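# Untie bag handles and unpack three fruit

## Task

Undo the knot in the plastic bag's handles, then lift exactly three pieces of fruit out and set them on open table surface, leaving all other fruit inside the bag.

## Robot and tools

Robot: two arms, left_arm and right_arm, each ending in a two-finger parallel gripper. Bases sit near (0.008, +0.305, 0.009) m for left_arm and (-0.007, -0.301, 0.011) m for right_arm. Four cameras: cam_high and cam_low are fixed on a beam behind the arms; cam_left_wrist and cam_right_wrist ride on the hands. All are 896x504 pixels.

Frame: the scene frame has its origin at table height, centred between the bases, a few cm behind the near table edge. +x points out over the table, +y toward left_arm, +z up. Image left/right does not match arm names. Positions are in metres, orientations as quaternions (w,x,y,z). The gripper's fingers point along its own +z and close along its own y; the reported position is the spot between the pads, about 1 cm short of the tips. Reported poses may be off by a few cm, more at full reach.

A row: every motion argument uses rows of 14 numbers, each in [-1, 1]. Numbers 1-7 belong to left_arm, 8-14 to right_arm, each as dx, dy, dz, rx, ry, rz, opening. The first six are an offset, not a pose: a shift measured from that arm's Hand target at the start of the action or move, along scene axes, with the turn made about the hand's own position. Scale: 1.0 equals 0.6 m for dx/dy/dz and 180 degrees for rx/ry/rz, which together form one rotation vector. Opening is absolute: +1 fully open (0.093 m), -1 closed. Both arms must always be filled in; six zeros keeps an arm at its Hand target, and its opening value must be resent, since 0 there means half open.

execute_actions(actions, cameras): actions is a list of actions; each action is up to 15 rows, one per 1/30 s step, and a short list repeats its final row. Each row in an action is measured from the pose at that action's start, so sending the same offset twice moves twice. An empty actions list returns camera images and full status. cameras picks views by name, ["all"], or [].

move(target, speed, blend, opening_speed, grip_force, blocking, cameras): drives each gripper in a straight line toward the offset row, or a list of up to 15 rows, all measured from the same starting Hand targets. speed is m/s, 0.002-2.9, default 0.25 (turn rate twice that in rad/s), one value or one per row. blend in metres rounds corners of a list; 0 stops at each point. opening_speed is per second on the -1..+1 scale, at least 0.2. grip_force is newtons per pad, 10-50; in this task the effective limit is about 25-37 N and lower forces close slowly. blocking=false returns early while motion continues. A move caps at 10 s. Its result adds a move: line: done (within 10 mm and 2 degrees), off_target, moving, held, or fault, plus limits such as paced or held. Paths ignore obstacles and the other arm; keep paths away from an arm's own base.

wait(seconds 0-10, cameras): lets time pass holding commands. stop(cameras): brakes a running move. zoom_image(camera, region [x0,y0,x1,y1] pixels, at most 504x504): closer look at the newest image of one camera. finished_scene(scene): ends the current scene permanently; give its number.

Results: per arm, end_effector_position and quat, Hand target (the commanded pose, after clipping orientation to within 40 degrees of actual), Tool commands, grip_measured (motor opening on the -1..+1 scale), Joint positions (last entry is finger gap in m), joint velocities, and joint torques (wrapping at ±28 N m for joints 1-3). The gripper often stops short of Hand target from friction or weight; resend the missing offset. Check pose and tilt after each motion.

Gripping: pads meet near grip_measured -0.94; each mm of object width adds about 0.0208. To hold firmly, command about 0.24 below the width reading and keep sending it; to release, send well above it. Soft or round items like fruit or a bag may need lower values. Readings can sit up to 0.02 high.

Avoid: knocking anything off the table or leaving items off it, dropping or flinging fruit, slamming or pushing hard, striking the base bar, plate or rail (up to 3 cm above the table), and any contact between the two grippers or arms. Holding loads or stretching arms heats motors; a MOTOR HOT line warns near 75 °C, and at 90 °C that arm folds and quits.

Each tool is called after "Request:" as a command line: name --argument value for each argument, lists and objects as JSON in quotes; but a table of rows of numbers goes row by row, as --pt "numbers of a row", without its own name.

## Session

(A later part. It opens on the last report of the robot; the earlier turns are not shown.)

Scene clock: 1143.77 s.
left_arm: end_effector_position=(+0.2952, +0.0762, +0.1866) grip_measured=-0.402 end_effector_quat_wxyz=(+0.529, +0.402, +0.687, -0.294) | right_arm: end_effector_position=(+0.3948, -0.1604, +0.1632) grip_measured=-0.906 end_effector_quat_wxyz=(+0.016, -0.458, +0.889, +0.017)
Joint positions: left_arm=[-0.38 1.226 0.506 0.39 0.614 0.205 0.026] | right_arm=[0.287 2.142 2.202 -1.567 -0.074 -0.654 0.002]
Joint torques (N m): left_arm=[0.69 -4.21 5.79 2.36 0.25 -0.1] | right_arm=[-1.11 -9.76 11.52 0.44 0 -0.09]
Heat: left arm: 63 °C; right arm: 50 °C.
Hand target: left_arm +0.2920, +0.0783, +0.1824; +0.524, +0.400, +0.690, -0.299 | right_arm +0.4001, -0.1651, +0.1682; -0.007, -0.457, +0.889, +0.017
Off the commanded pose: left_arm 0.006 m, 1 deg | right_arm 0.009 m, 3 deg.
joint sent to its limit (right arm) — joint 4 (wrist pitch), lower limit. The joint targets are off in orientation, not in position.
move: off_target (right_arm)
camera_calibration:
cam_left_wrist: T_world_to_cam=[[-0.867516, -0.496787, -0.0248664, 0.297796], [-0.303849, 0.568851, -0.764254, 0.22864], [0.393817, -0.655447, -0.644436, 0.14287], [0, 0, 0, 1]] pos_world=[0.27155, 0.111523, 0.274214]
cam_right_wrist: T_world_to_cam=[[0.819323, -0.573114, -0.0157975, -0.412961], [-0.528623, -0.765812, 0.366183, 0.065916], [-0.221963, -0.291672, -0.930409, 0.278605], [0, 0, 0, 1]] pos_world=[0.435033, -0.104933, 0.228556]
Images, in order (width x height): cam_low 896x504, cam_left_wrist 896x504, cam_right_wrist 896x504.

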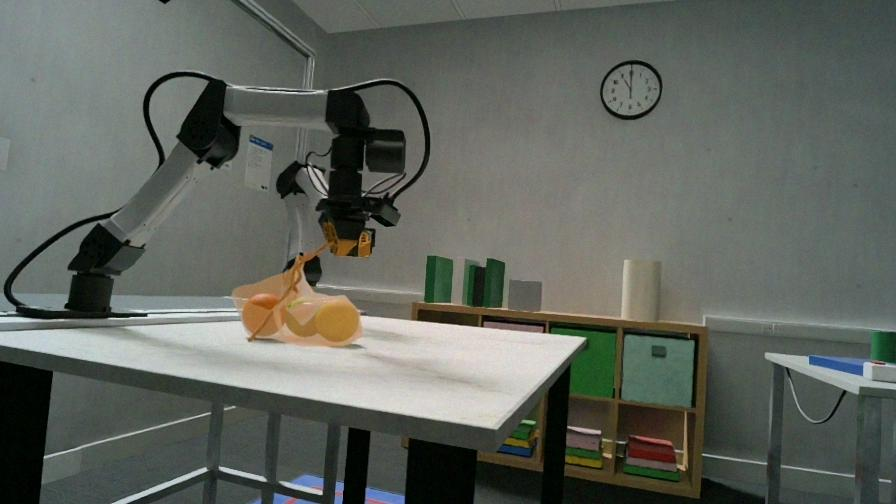

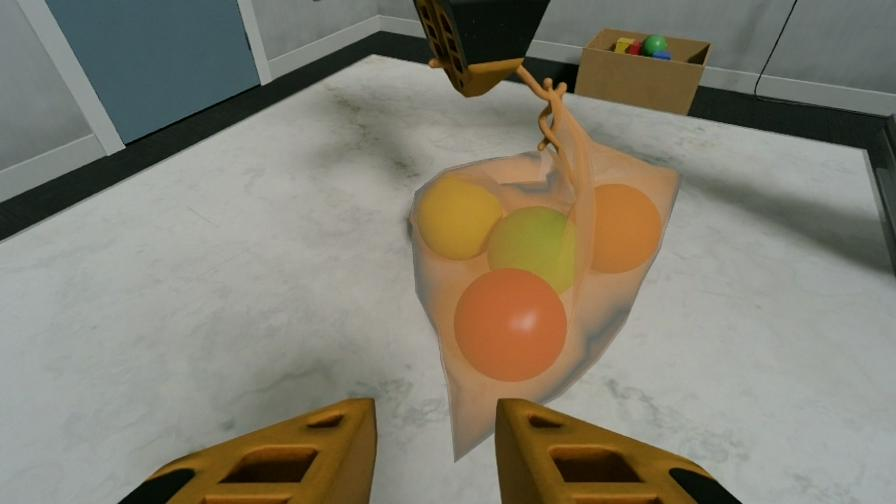

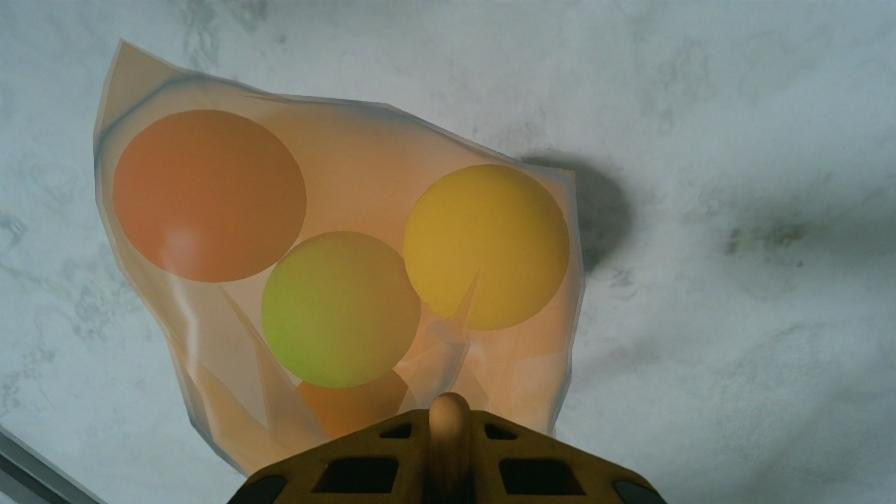

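Request:
move --target '[0,0,0,0,0,0,-0.4,-0.01,-0.065,0.0,0,0,0,-1]' --speed 0.06 --cameras '["cam_left_wrist","cam_low","cam_right_wrist"]'

Request:
zoom_image --camera "cam_low" --region '[270, 225, 350, 305]'

Request:
zoom_image --camera "cam_left_wrist" --region '[460, 20, 640, 200]'

Scene clock: 1217.57 s.
left_arm: end_effector_position=(+0.2952, +0.0762, +0.1866) grip_measured=-0.402 end_effector_quat_wxyz=(+0.529, +0.402, +0.687, -0.294) | right_arm: end_effector_position=(+0.4004, -0.1978, +0.1576) grip_measured=-0.906 end_effector_quat_wxyz=(+0.006, -0.457, +0.889, +0.018)
Joint positions: left_arm=[-0.38 1.226 0.506 0.39 0.614 0.205 0.026] | right_arm=[0.197 2.142 2.174 -1.567 -0.074 -0.744 0.002]
Joint torques (N m): left_arm=[0.76 -4.19 5.82 2.36 0.25 -0.11] | right_arm=[-0.83 -14.06 6.42 0.36 0 -0.06]
Heat: left arm: 64 °C; right arm: 59 °C.
Hand target: left_arm +0.2920, +0.0783, +0.1824; +0.524, +0.400, +0.690, -0.299 | right_arm +0.3941, -0.2041, +0.1682; -0.007, -0.457, +0.889, +0.017
Off the commanded pose: left_arm 0.006 m, 1 deg | right_arm 0.014 m, 1 deg.
joint sent to its limit (right arm) — joint 4 (wrist pitch), lower limit. The joint targets still meet the commanded pose.
move: off_target (right_arm)
camera_calibration:
cam_left_wrist: T_world_to_cam=[[-0.867516, -0.496787, -0.0248664, 0.297796], [-0.303849, 0.568851, -0.764254, 0.22864], [0.393817, -0.655447, -0.644436, 0.14287], [0, 0, 0, 1]] pos_world=[0.27155, 0.111523, 0.274214]
cam_right_wrist: T_world_to_cam=[[0.818578, -0.573801, -0.0261137, -0.437292], [-0.521814, -0.761878, 0.383734, 0.0375879], [-0.240082, -0.30049, -0.923074, 0.268043], [0, 0, 0, 1]] pos_world=[0.441924, -0.141737, 0.221581]
Images, in order (width x height): cam_low 896x504, cam_left_wrist 896x504, cam_right_wrist 896x504.

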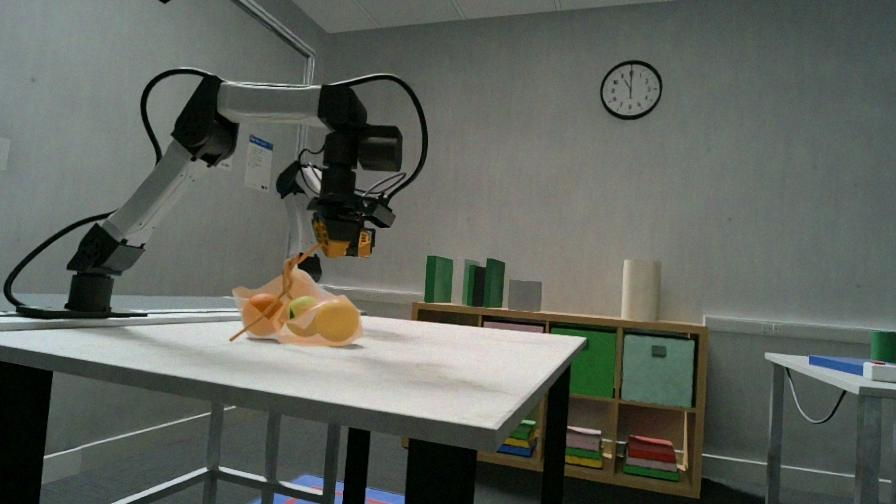

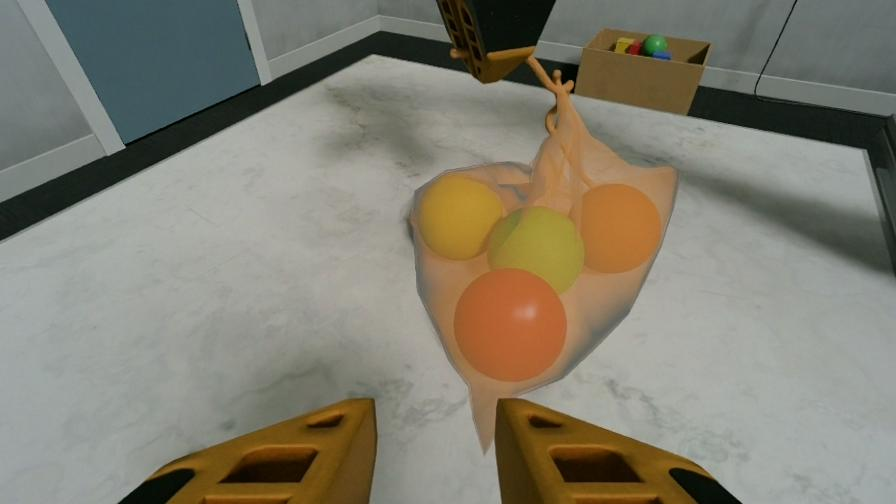

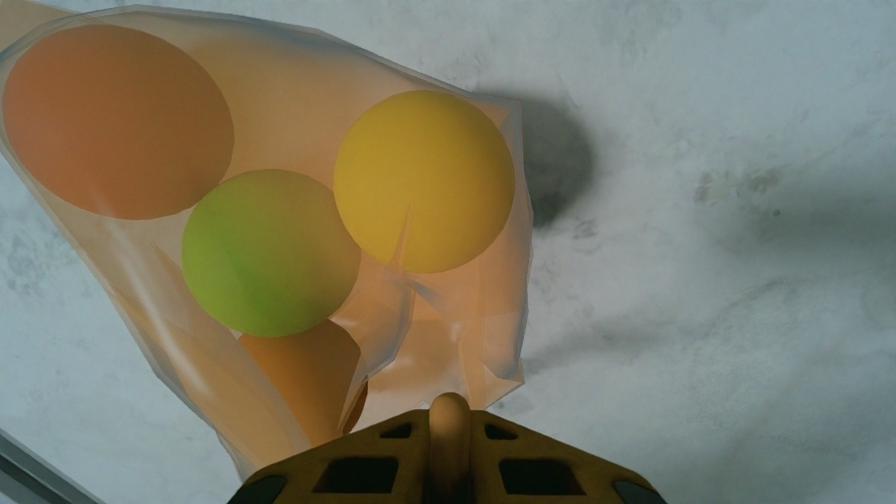

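Scaled by 6.300 from the camera's 896x504 image, which has a finer 1280x720 frame.

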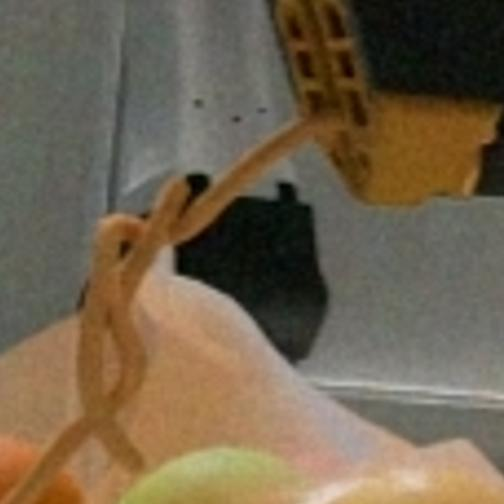

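Scaled by 2.800 from the camera's 896x504 image, which has a finer 1280x720 frame.

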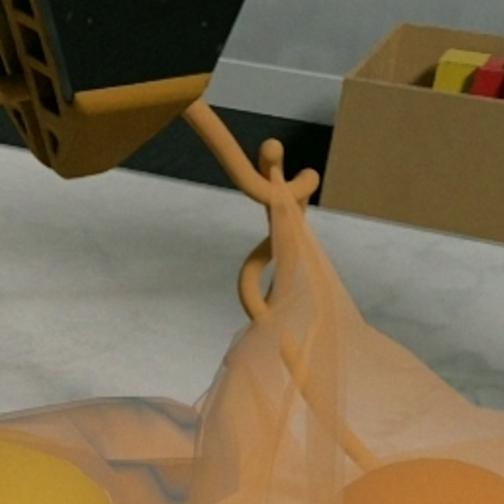

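Request:
move --target '[0.069,-0.3875,-0.068,0.067,-0.116,-0.036,-0.6,0,0,0,0,0,0,-1]' --speed 0.15 --cameras '["cam_left_wrist","cam_low","cam_high"]'

Request:
zoom_image --camera "cam_low" --region '[230, 180, 400, 320]'

Request:
zoom_image --camera "cam_high" --region '[380, 120, 520, 250]'

Scene clock: 1253.63 s.
left_arm: end_effector_position=(+0.3290, -0.1515, +0.1468) grip_measured=-0.598 end_effector_quat_wxyz=(+0.582, +0.534, +0.584, -0.186) | right_arm: end_effector_position=(+0.4004, -0.1978, +0.1576) grip_measured=-0.906 end_effector_quat_wxyz=(+0.006, -0.457, +0.889, +0.018)
Joint positions: left_arm=[-0.895 1.985 1.079 0.651 0.135 0.455 0.016] | right_arm=[0.197 2.142 2.174 -1.567 -0.074 -0.744 0.002]
Joint torques (N m): left_arm=[0.14 -7.43 8.69 2.31 -0.06 0.02] | right_arm=[-0.98 -13.89 6.34 0.35 0.01 -0.09]
Heat: left arm: 64 °C; right arm: 53 °C.
Hand target: left_arm +0.3335, -0.1542, +0.1416; +0.578, +0.538, +0.588, -0.177 | right_arm +0.3941, -0.2041, +0.1682; -0.007, -0.457, +0.889, +0.017
Off the commanded pose: left_arm 0.007 m, 1 deg | right_arm 0.014 m, 1 deg.
joint sent to its limit (right arm) — joint 4 (wrist pitch), lower limit. The joint targets still meet the commanded pose.
move: off_target (right_arm)
camera_calibration:
cam_left_wrist: T_world_to_cam=[[-0.842049, -0.352401, -0.408371, 0.28282], [0.0329553, 0.722058, -0.691048, 0.239689], [0.538393, -0.595354, -0.596394, -0.090821], [0, 0, 0, 1]] pos_world=[0.279147, -0.127474, 0.226967]
Images, in order (width x height): cam_high 896x504, cam_low 896x504, cam_left_wrist 896x504.

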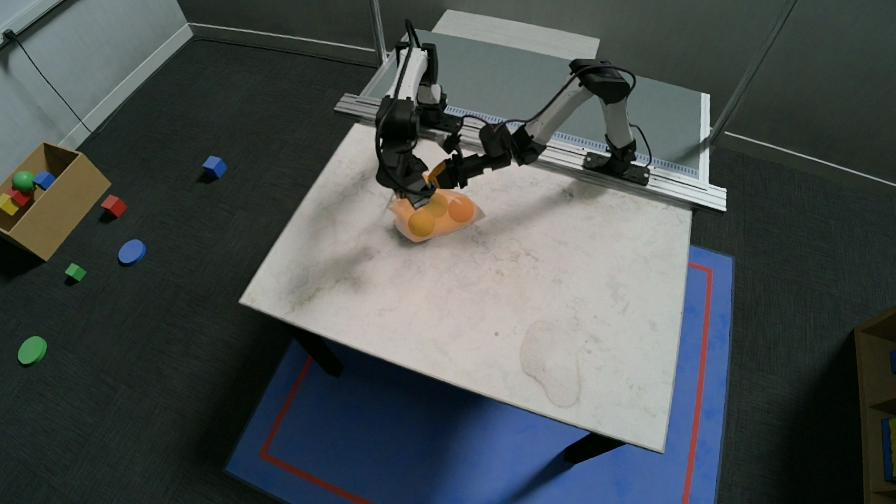

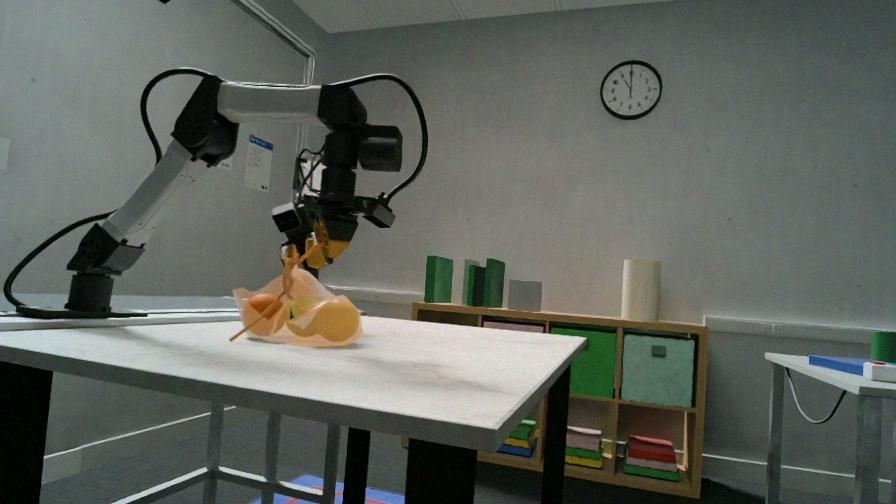

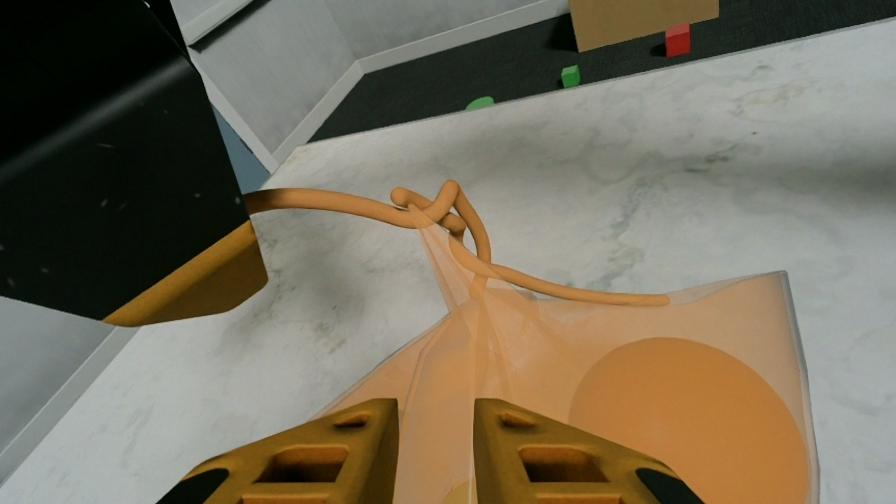

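Scaled by 2.965 from the camera's 896x504 image, which has a finer 1280x720 frame.

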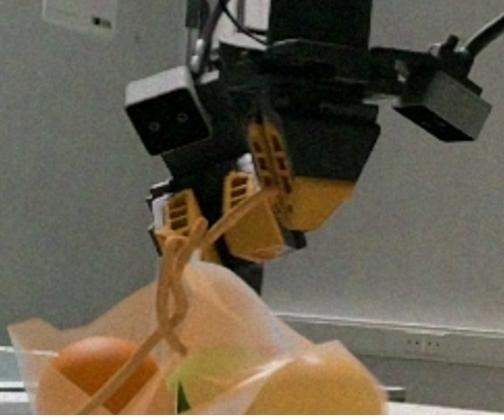

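Scaled by 3.600 from the camera's 896x504 image, which has a finer 1280x720 frame.

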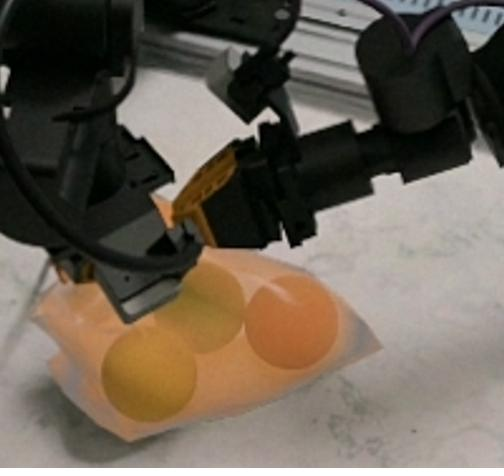

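Request:
zoom_image --camera "cam_left_wrist" --region '[340, 150, 560, 330]'

Request:
zoom_image --camera "cam_low" --region '[260, 225, 330, 305]'

Scaled by 2.291 from the camera's 896x504 image, which has a finer 1280x720 frame.

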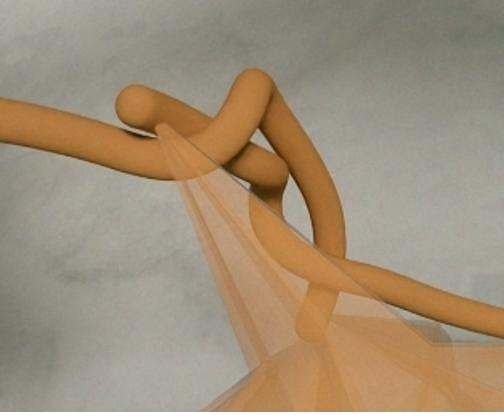

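Scaled by 6.300 from the camera's 896x504 image, which has a finer 1280x720 frame.

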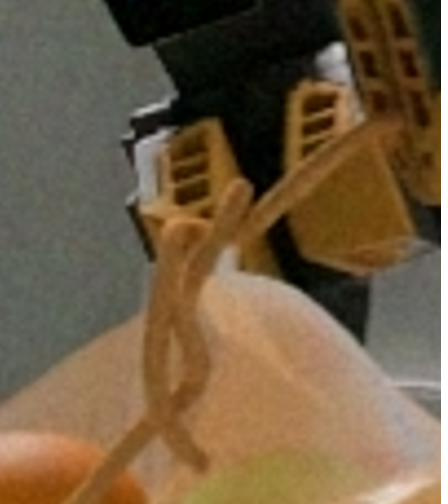

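Request:
move --target '[-0.0025,-0.061,0.081,0.0905,0.0553,-0.0016,-0.6,0,0,0,0,0,0,-1]' --speed 0.1 --cameras '["cam_left_wrist","cam_low","cam_high"]'

Request:
zoom_image --camera "cam_left_wrist" --region '[340, 200, 560, 420]'

Request:
zoom_image --camera "cam_low" --region '[240, 180, 380, 300]'

Request:
zoom_image --camera "cam_high" --region '[380, 120, 520, 250]'

Scene clock: 1369.87 s.
left_arm: end_effector_position=(+0.3300, -0.1884, +0.1949) grip_measured=-0.598 end_effector_quat_wxyz=(+0.449, +0.594, +0.651, -0.148) | right_arm: end_effector_position=(+0.4004, -0.1980, +0.1576) grip_measured=-0.906 end_effector_quat_wxyz=(+0.005, -0.458, +0.889, +0.017)
Joint positions: left_arm=[-0.945 2.029 1.671 -0.227 0.084 0.462 0.016] | right_arm=[0.197 2.142 2.174 -1.567 -0.073 -0.746 0.002]
Joint torques (N m): left_arm=[-0.01 -8.34 9.94 2.06 -0.06 0.04] | right_arm=[-0.95 -14.04 6.31 0.36 0 -0.12]
Heat: left arm: 58 °C; right arm: 56 °C.
Hand target: left_arm +0.3321, -0.1908, +0.1902; +0.443, +0.598, +0.653, -0.139 | right_arm +0.3940, -0.2041, +0.1682; -0.007, -0.457, +0.889, +0.017
Off the commanded pose: left_arm 0.006 m, 1 deg | right_arm 0.014 m, 1 deg.
joint sent to its limit (right arm) — joint 4 (wrist pitch), lower limit. The joint targets still meet the commanded pose.
move: off_target (right_arm)
camera_calibration:
cam_left_wrist: T_world_to_cam=[[-0.907894, -0.243292, -0.341377, 0.319507], [-0.0647769, 0.885992, -0.459154, 0.317495], [0.414166, -0.39475, -0.820146, 0.0377429], [0, 0, 0, 1]] pos_world=[0.295013, -0.188666, 0.285806]
Images, in order (width x height): cam_high 896x504, cam_low 896x504, cam_left_wrist 896x504.

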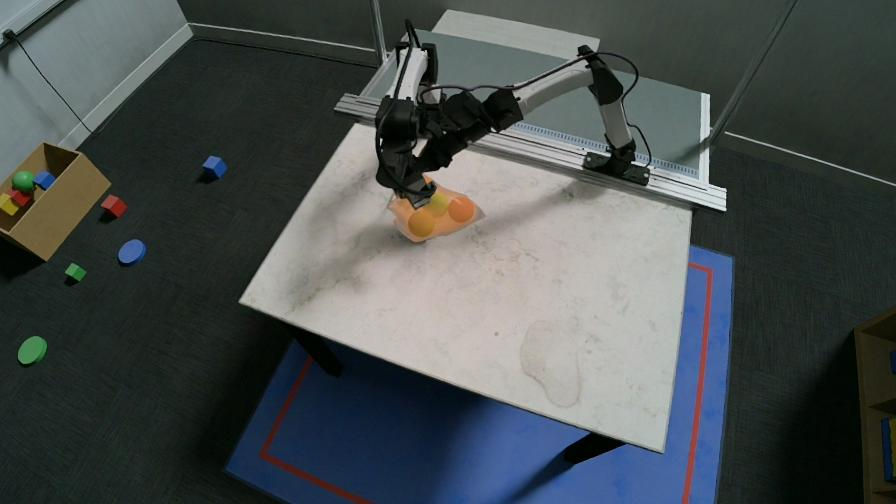

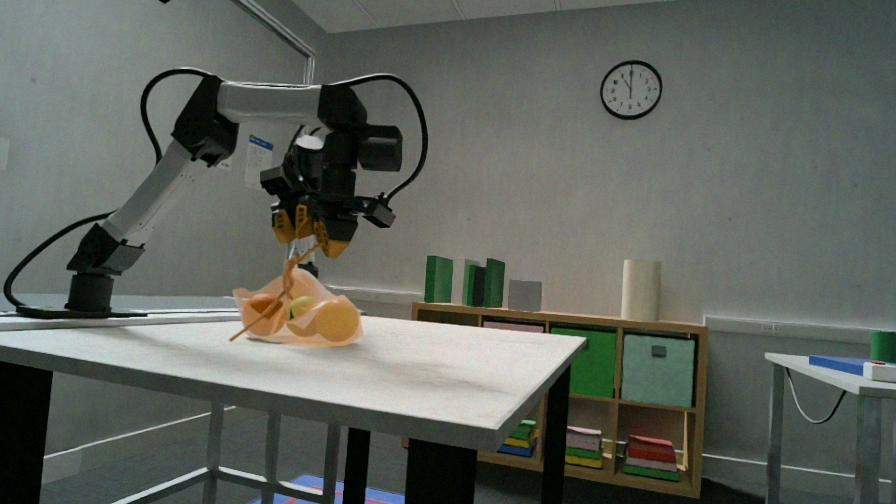

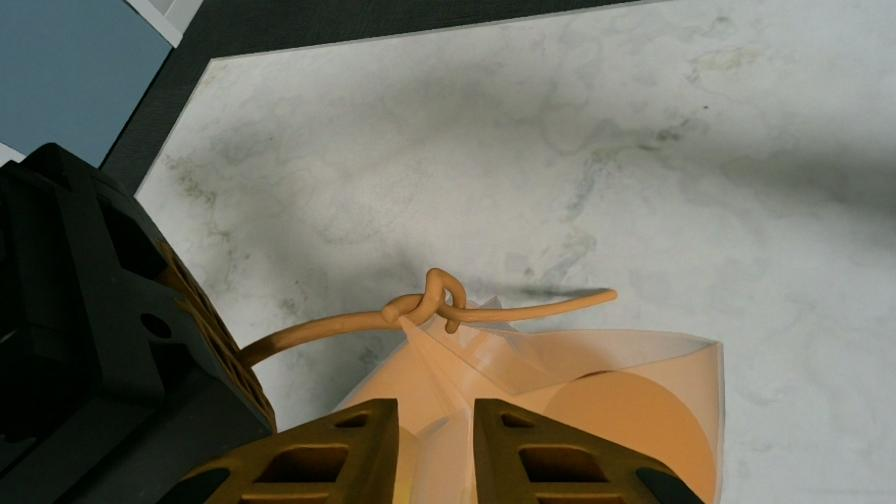

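Scaled by 2.291 from the camera's 896x504 image, which has a finer 1280x720 frame.

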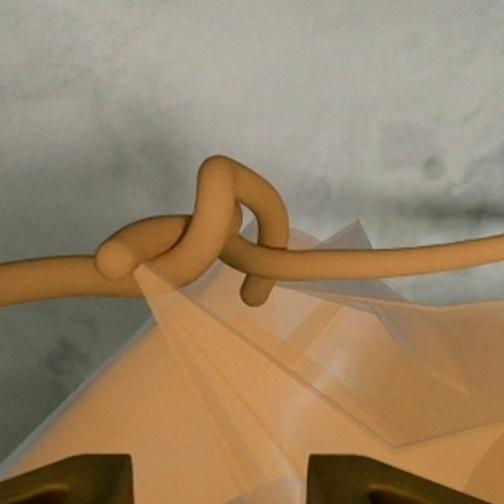

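Scaled by 3.600 from the camera's 896x504 image, which has a finer 1280x720 frame.

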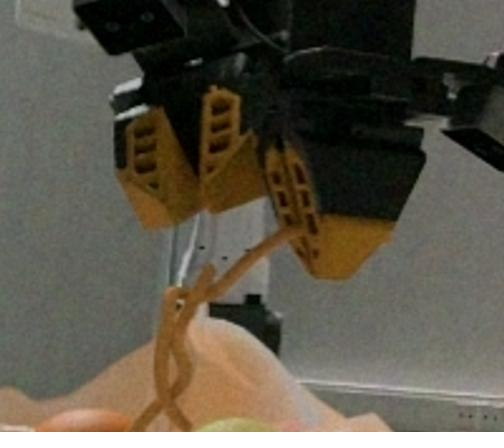

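Scaled by 3.600 from the camera's 896x504 image, which has a finer 1280x720 frame.

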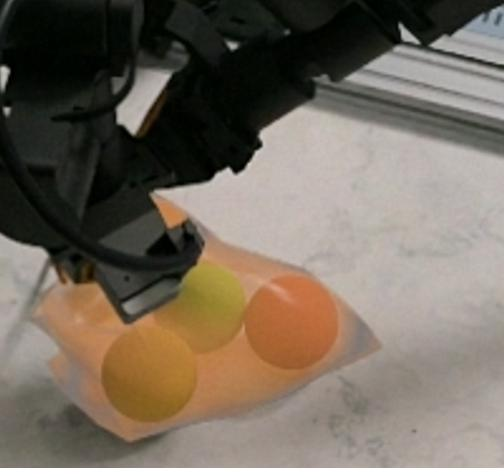

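Request:
move --target '[0.028,-0.0484,-0.042,0,0,0,-0.5,0,0,0,0,0,0,-1]' --speed 0.06 --cameras '["cam_left_wrist","cam_low"]'

Request:
zoom_image --camera "cam_left_wrist" --region '[340, 220, 560, 440]'

Request:
zoom_image --camera "cam_low" --region '[240, 180, 380, 300]'

Scene clock: 1410.87 s.
left_arm: end_effector_position=(+0.3463, -0.2161, +0.1682) grip_measured=-0.502 end_effector_quat_wxyz=(+0.443, +0.597, +0.653, -0.146) | right_arm: end_effector_position=(+0.4004, -0.1980, +0.1576) grip_measured=-0.906 end_effector_quat_wxyz=(+0.005, -0.458, +0.889, +0.017)
Joint positions: left_arm=[-0.951 2.181 1.81 -0.228 0.079 0.462 0.021] | right_arm=[0.197 2.142 2.174 -1.567 -0.073 -0.746 0.002]
Joint torques (N m): left_arm=[0.02 -9.28 9.73 2.19 -0.07 0.03] | right_arm=[-0.79 -13.98 6.38 0.37 -0.01 -0.09]
Heat: left arm: 57 °C; right arm: 57 °C.
Hand target: left_arm +0.3489, -0.2198, +0.1650; +0.443, +0.598, +0.653, -0.139 | right_arm +0.3940, -0.2041, +0.1682; -0.007, -0.457, +0.889, +0.017
Off the commanded pose: left_arm 0.006 m, 1 deg | right_arm 0.014 m, 1 deg.
joint sent to its limit (right arm) — joint 4 (wrist pitch), lower limit. The joint targets still meet the commanded pose.
move: off_target (right_arm)
camera_calibration:
cam_left_wrist: T_world_to_cam=[[-0.910193, -0.23752, -0.339314, 0.320158], [-0.0661338, 0.892064, -0.447045, 0.330574], [0.408872, -0.384456, -0.827658, 0.00351916], [0, 0, 0, 1]] pos_world=[0.311829, -0.217496, 0.259328]
Images, in order (width x height): cam_low 896x504, cam_left_wrist 896x504.

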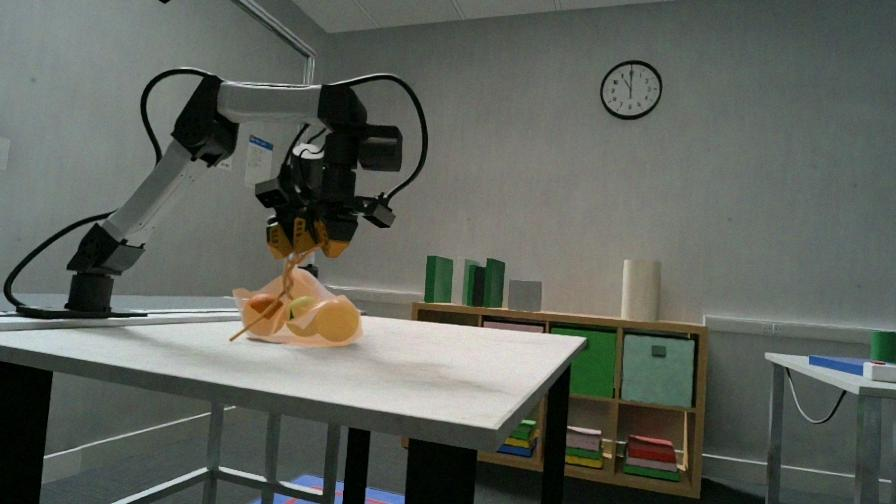

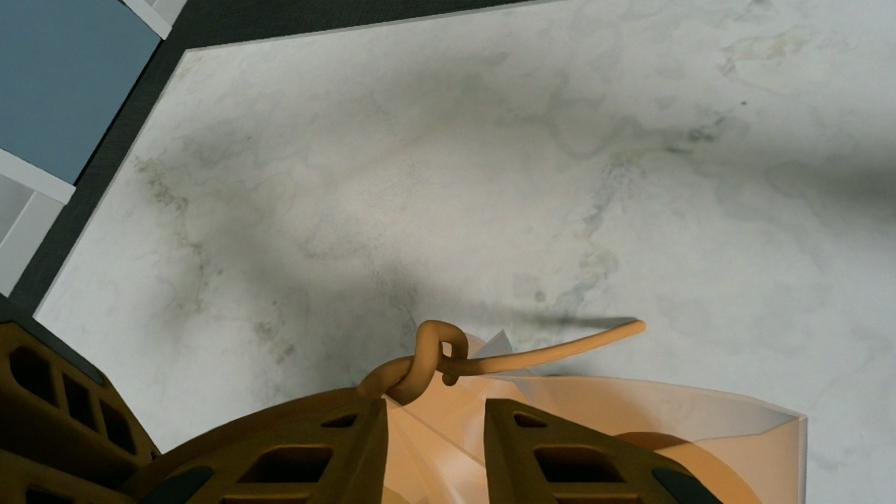

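Scaled by 2.291 from the camera's 896x504 image, which has a finer 1280x720 frame.

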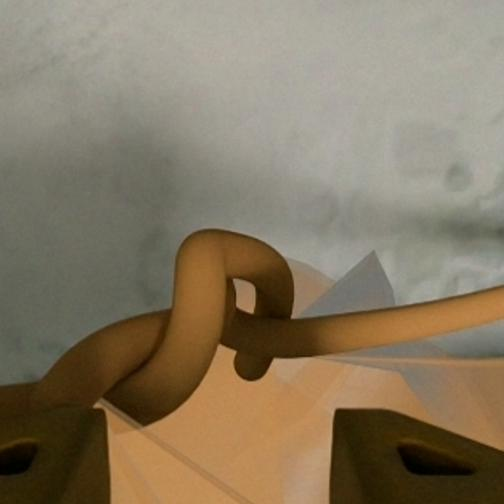

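Scaled by 3.600 from the camera's 896x504 image, which has a finer 1280x720 frame.

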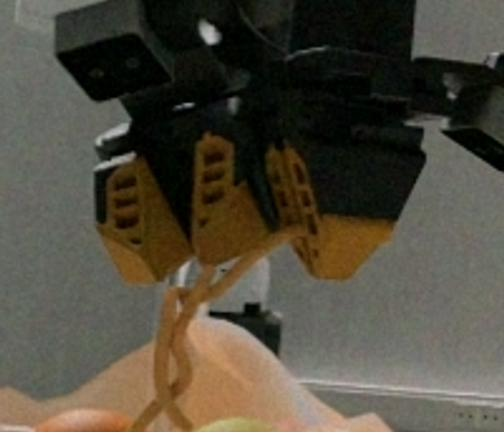

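Request:
move --target '[-0.04,0.07,0.06,0,0,0,-0.5,0,0,0,0,0,0,-1]' --speed 0.1

Request:
move --target '[0,0,0,0,0,0,-0.5,0.01,0.0,0,0,0,-0.22,-1]' --speed 0.1 --cameras '["cam_left_wrist","cam_low","cam_right_wrist"]'

Request:
zoom_image --camera "cam_left_wrist" --region '[300, 150, 560, 400]'

Request:
zoom_image --camera "cam_low" --region '[240, 180, 380, 300]'

Scene clock: 1458.73 s.
left_arm: end_effector_position=(+0.3259, -0.1867, +0.1994) grip_measured=-0.502 end_effector_quat_wxyz=(+0.448, +0.595, +0.651, -0.147) | right_arm: end_effector_position=(+0.4004, -0.1980, +0.1576) grip_measured=-0.906 end_effector_quat_wxyz=(+0.005, -0.458, +0.889, +0.017)
Joint positions: left_arm=[-0.951 2.014 1.67 -0.245 0.079 0.463 0.021] | right_arm=[0.197 2.142 2.174 -1.567 -0.073 -0.746 0.002]
Joint torques (N m): left_arm=[0.79 -11.71 6.28 2.06 0 0.05] | right_arm=[-0.76 -14.08 6.48 0.36 0.02 -0.08]
Heat: left arm: 57 °C; right arm: 57 °C.
Hand target: left_arm +0.3250, -0.1778, +0.2010; +0.443, +0.598, +0.654, -0.139 | right_arm +0.3940, -0.2041, +0.1682; -0.007, -0.457, +0.889, +0.017
Off the commanded pose: left_arm 0.009 m, 1 deg | right_arm 0.014 m, 1 deg.
joint sent to its limit (right arm) — joint 4 (wrist pitch), lower limit. The joint targets still meet the commanded pose.
move: off_target (right_arm)

Scene clock: 1462.80 s.
left_arm: end_effector_position=(+0.3259, -0.1867, +0.1994) grip_measured=-0.502 end_effector_quat_wxyz=(+0.448, +0.595, +0.651, -0.147) | right_arm: end_effector_position=(+0.4006, -0.1990, +0.1576) grip_measured=-0.906 end_effector_quat_wxyz=(+0.000, -0.139, +0.990, +0.018)
Joint positions: left_arm=[-0.951 2.014 1.67 -0.245 0.079 0.463 0.021] | right_arm=[0.195 2.142 2.174 -1.567 -0.073 -0.076 0.002]
Joint torques (N m): left_arm=[0.77 -11.7 6.31 2.07 0 0.05] | right_arm=[-1.28 -12.44 9.21 0.38 -0.05 0.11]
Heat: left arm: 57 °C; right arm: 57 °C.
Hand target: left_arm +0.3250, -0.1778, +0.2010; +0.443, +0.598, +0.654, -0.139 | right_arm +0.4001, -0.2041, +0.1682; -0.001, -0.129, +0.991, +0.018
Off the commanded pose: left_arm 0.009 m, 1 deg | right_arm 0.012 m, 1 deg.
joint sent to its limit (right arm) — joint 4 (wrist pitch), lower limit. The joint targets still meet the commanded pose.
move: off_target (right_arm)
camera_calibration:
cam_left_wrist: T_world_to_cam=[[-0.907965, -0.24007, -0.343461, 0.318775], [-0.0627868, 0.888314, -0.454925, 0.316777], [0.414315, -0.391491, -0.821631, 0.0446848], [0, 0, 0, 1]] pos_world=[0.290813, -0.187376, 0.290311]
cam_right_wrist: T_world_to_cam=[[0.285115, -0.95782, -0.0359081, -0.299273], [-0.872725, -0.27491, 0.403455, 0.271189], [-0.396309, -0.0836932, -0.914295, 0.372165], [0, 0, 0, 1]] pos_world=[0.469493, -0.180949, 0.220109]
Images, in order (width x height): cam_low 896x504, cam_left_wrist 896x504, cam_right_wrist 896x504.

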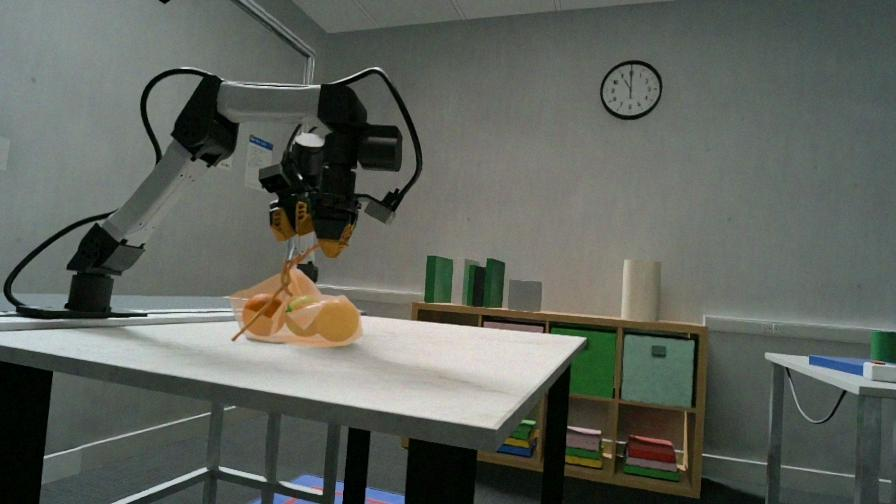

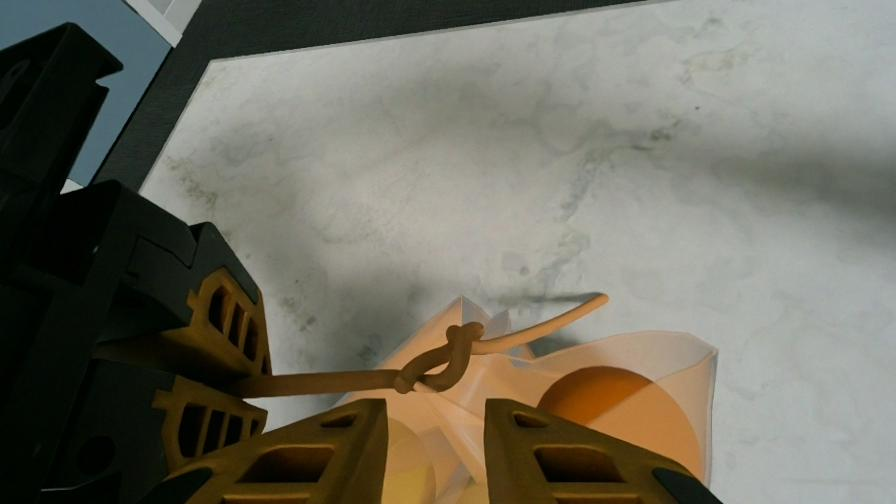

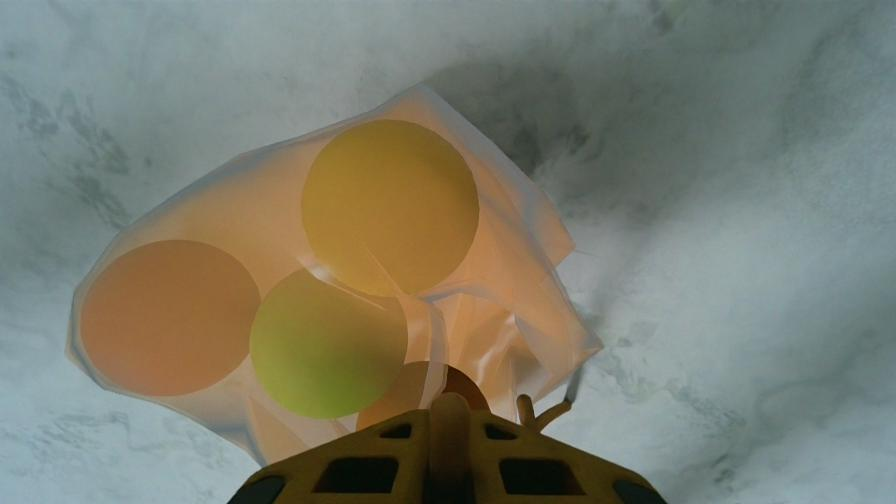

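Scaled by 1.938 from the camera's 896x504 image, which has a finer 1280x720 frame.

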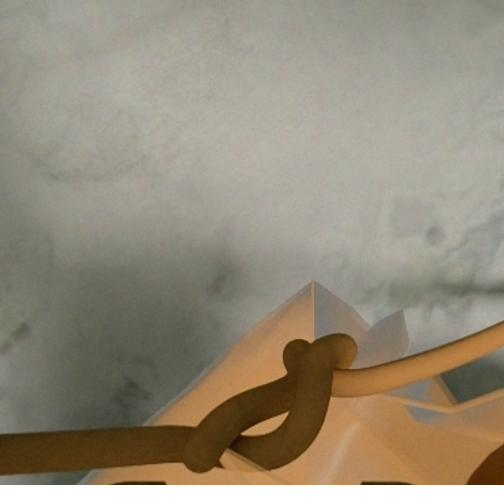

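Scaled by 3.600 from the camera's 896x504 image, which has a finer 1280x720 frame.

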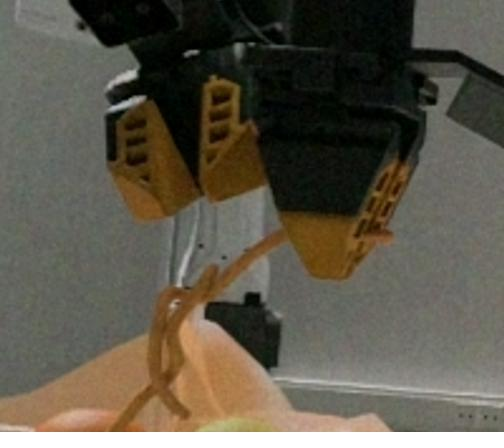

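Request:
move --target '[0.0,0.05,0.05,0,0,0,-0.5,0,0,0,0,0,0,-1]' --speed 0.1 --cameras '["cam_left_wrist","cam_low"]'

Request:
zoom_image --camera "cam_left_wrist" --region '[320, 180, 560, 400]'

Request:
zoom_image --camera "cam_low" --region '[265, 235, 325, 305]'

Scene clock: 1524.30 s.
left_arm: end_effector_position=(+0.3291, -0.1556, +0.2327) grip_measured=-0.502 end_effector_quat_wxyz=(+0.452, +0.592, +0.652, -0.141) | right_arm: end_effector_position=(+0.4006, -0.1990, +0.1576) grip_measured=-0.906 end_effector_quat_wxyz=(+0.000, -0.139, +0.990, +0.018)
Joint positions: left_arm=[-0.907 1.909 1.65 -0.326 0.1 0.487 0.021] | right_arm=[0.195 2.142 2.174 -1.567 -0.073 -0.076 0.002]
Joint torques (N m): left_arm=[0.61 -10.81 6.05 2.03 0.14 0.05] | right_arm=[-1.11 -12.37 9.16 0.39 -0.04 0.11]
Heat: left arm: 57 °C; right arm: 55 °C.
Hand target: left_arm +0.3248, -0.1478, +0.2310; +0.443, +0.598, +0.653, -0.139 | right_arm +0.4001, -0.2041, +0.1682; -0.001, -0.129, +0.991, +0.018
Off the commanded pose: left_arm 0.009 m, 1 deg | right_arm 0.012 m, 1 deg.
joint sent to its limit (right arm) — joint 4 (wrist pitch), lower limit. The joint targets still meet the commanded pose.
move: off_target (right_arm)
camera_calibration:
cam_left_wrist: T_world_to_cam=[[-0.901377, -0.251493, -0.352521, 0.338789], [-0.0692951, 0.887348, -0.455863, 0.306687], [0.427455, -0.386476, -0.817263, 0.0782654], [0, 0, 0, 1]] pos_world=[0.293173, -0.156687, 0.323201]
Images, in order (width x height): cam_low 896x504, cam_left_wrist 896x504.

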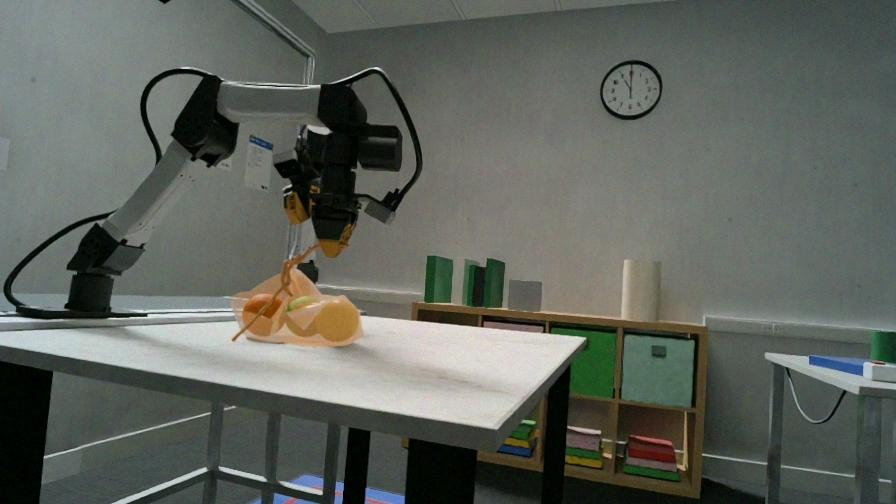

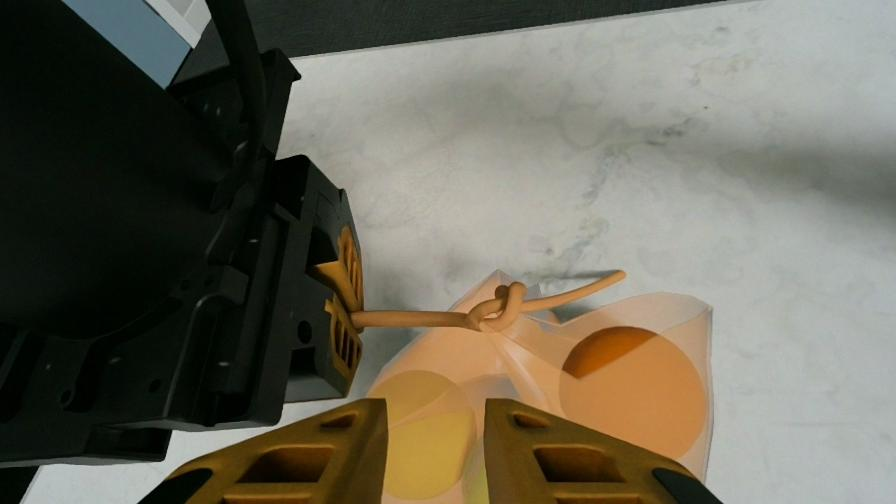

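Scaled by 2.100 from the camera's 896x504 image, which has a finer 1280x720 frame.

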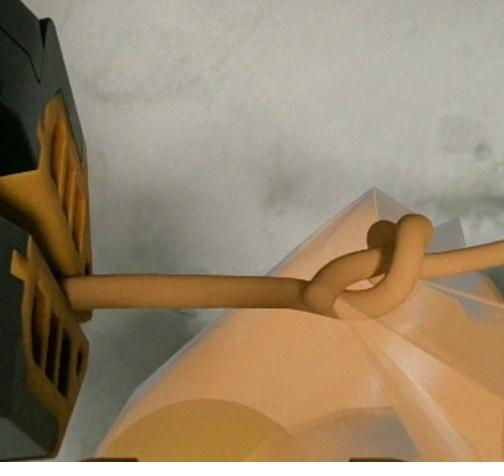

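Scaled by 7.200 from the camera's 896x504 image, which has a finer 1280x720 frame.

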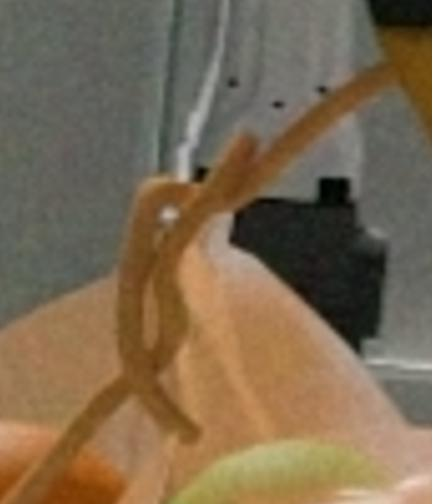

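Request:
move --target '[0.022,-0.052,-0.085,0,0,0,-0.3,0,0,0,0,0,0,-1]' --speed 0.07 --cameras '["cam_left_wrist","cam_low"]'

Request:
zoom_image --camera "cam_left_wrist" --region '[320, 240, 560, 460]'

Scene clock: 1574.33 s.
left_arm: end_effector_position=(+0.3380, -0.1777, +0.1916) grip_measured=-0.302 end_effector_quat_wxyz=(+0.450, +0.596, +0.649, -0.143) | right_arm: end_effector_position=(+0.4011, -0.2003, +0.1577) grip_measured=-0.906 end_effector_quat_wxyz=(+0.000, -0.137, +0.990, +0.018)
Joint positions: left_arm=[-0.919 2.015 1.638 -0.21 0.1 0.487 0.031] | right_arm=[0.192 2.142 2.174 -1.566 -0.072 -0.075 0.002]
Joint torques (N m): left_arm=[-0.06 -8.54 7.17 2.31 -0.01 -0.07] | right_arm=[-0.92 -12.46 9.17 0.4 -0.05 0.09]
Heat: left arm: 64 °C; right arm: 54 °C.
Hand target: left_arm +0.3380, -0.1791, +0.1798; +0.442, +0.598, +0.654, -0.139 | right_arm +0.4000, -0.2041, +0.1682; -0.001, -0.129, +0.991, +0.018
Off the commanded pose: left_arm 0.012 m, 1 deg | right_arm 0.011 m, 1 deg.
joint sent to its limit (right arm) — joint 4 (wrist pitch), lower limit. The joint targets still meet the commanded pose.
move: off_target (left_arm, right_arm)
camera_calibration:
cam_left_wrist: T_world_to_cam=[[-0.904692, -0.240526, -0.351681, 0.329556], [-0.0598599, 0.888981, -0.454015, 0.304918], [0.42184, -0.389692, -0.818652, 0.0339201], [0, 0, 0, 1]] pos_world=[0.302091, -0.178581, 0.282105]
Images, in order (width x height): cam_low 896x504, cam_left_wrist 896x504.

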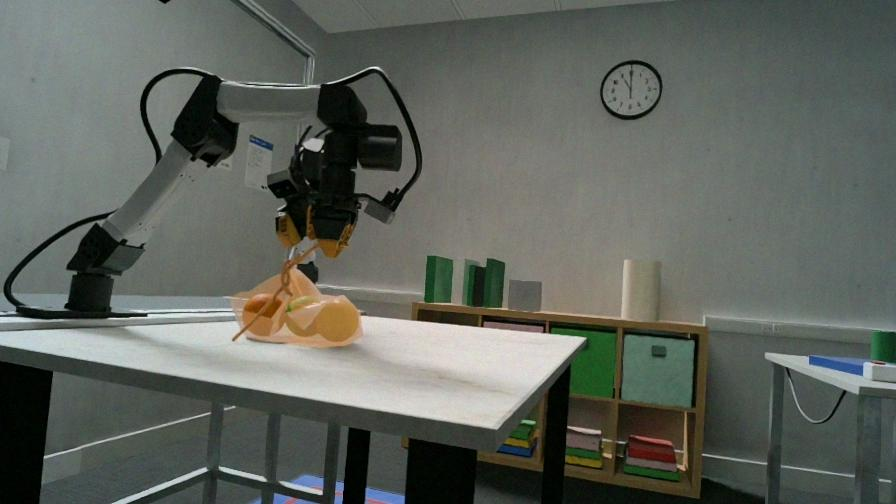

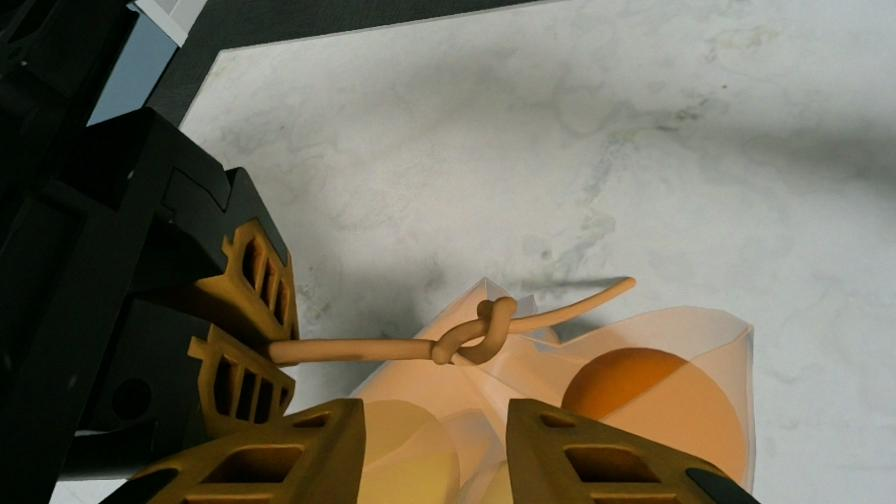

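Scaled by 2.100 from the camera's 896x504 image, which has a finer 1280x720 frame.

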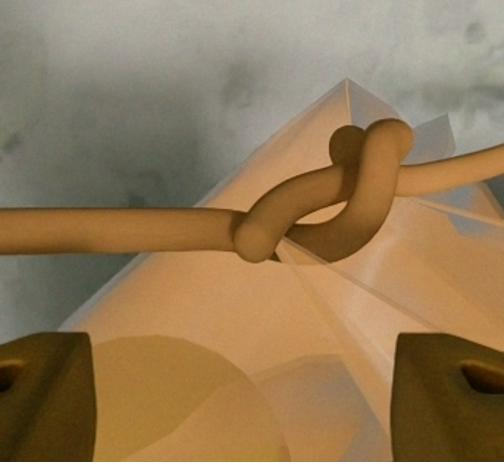

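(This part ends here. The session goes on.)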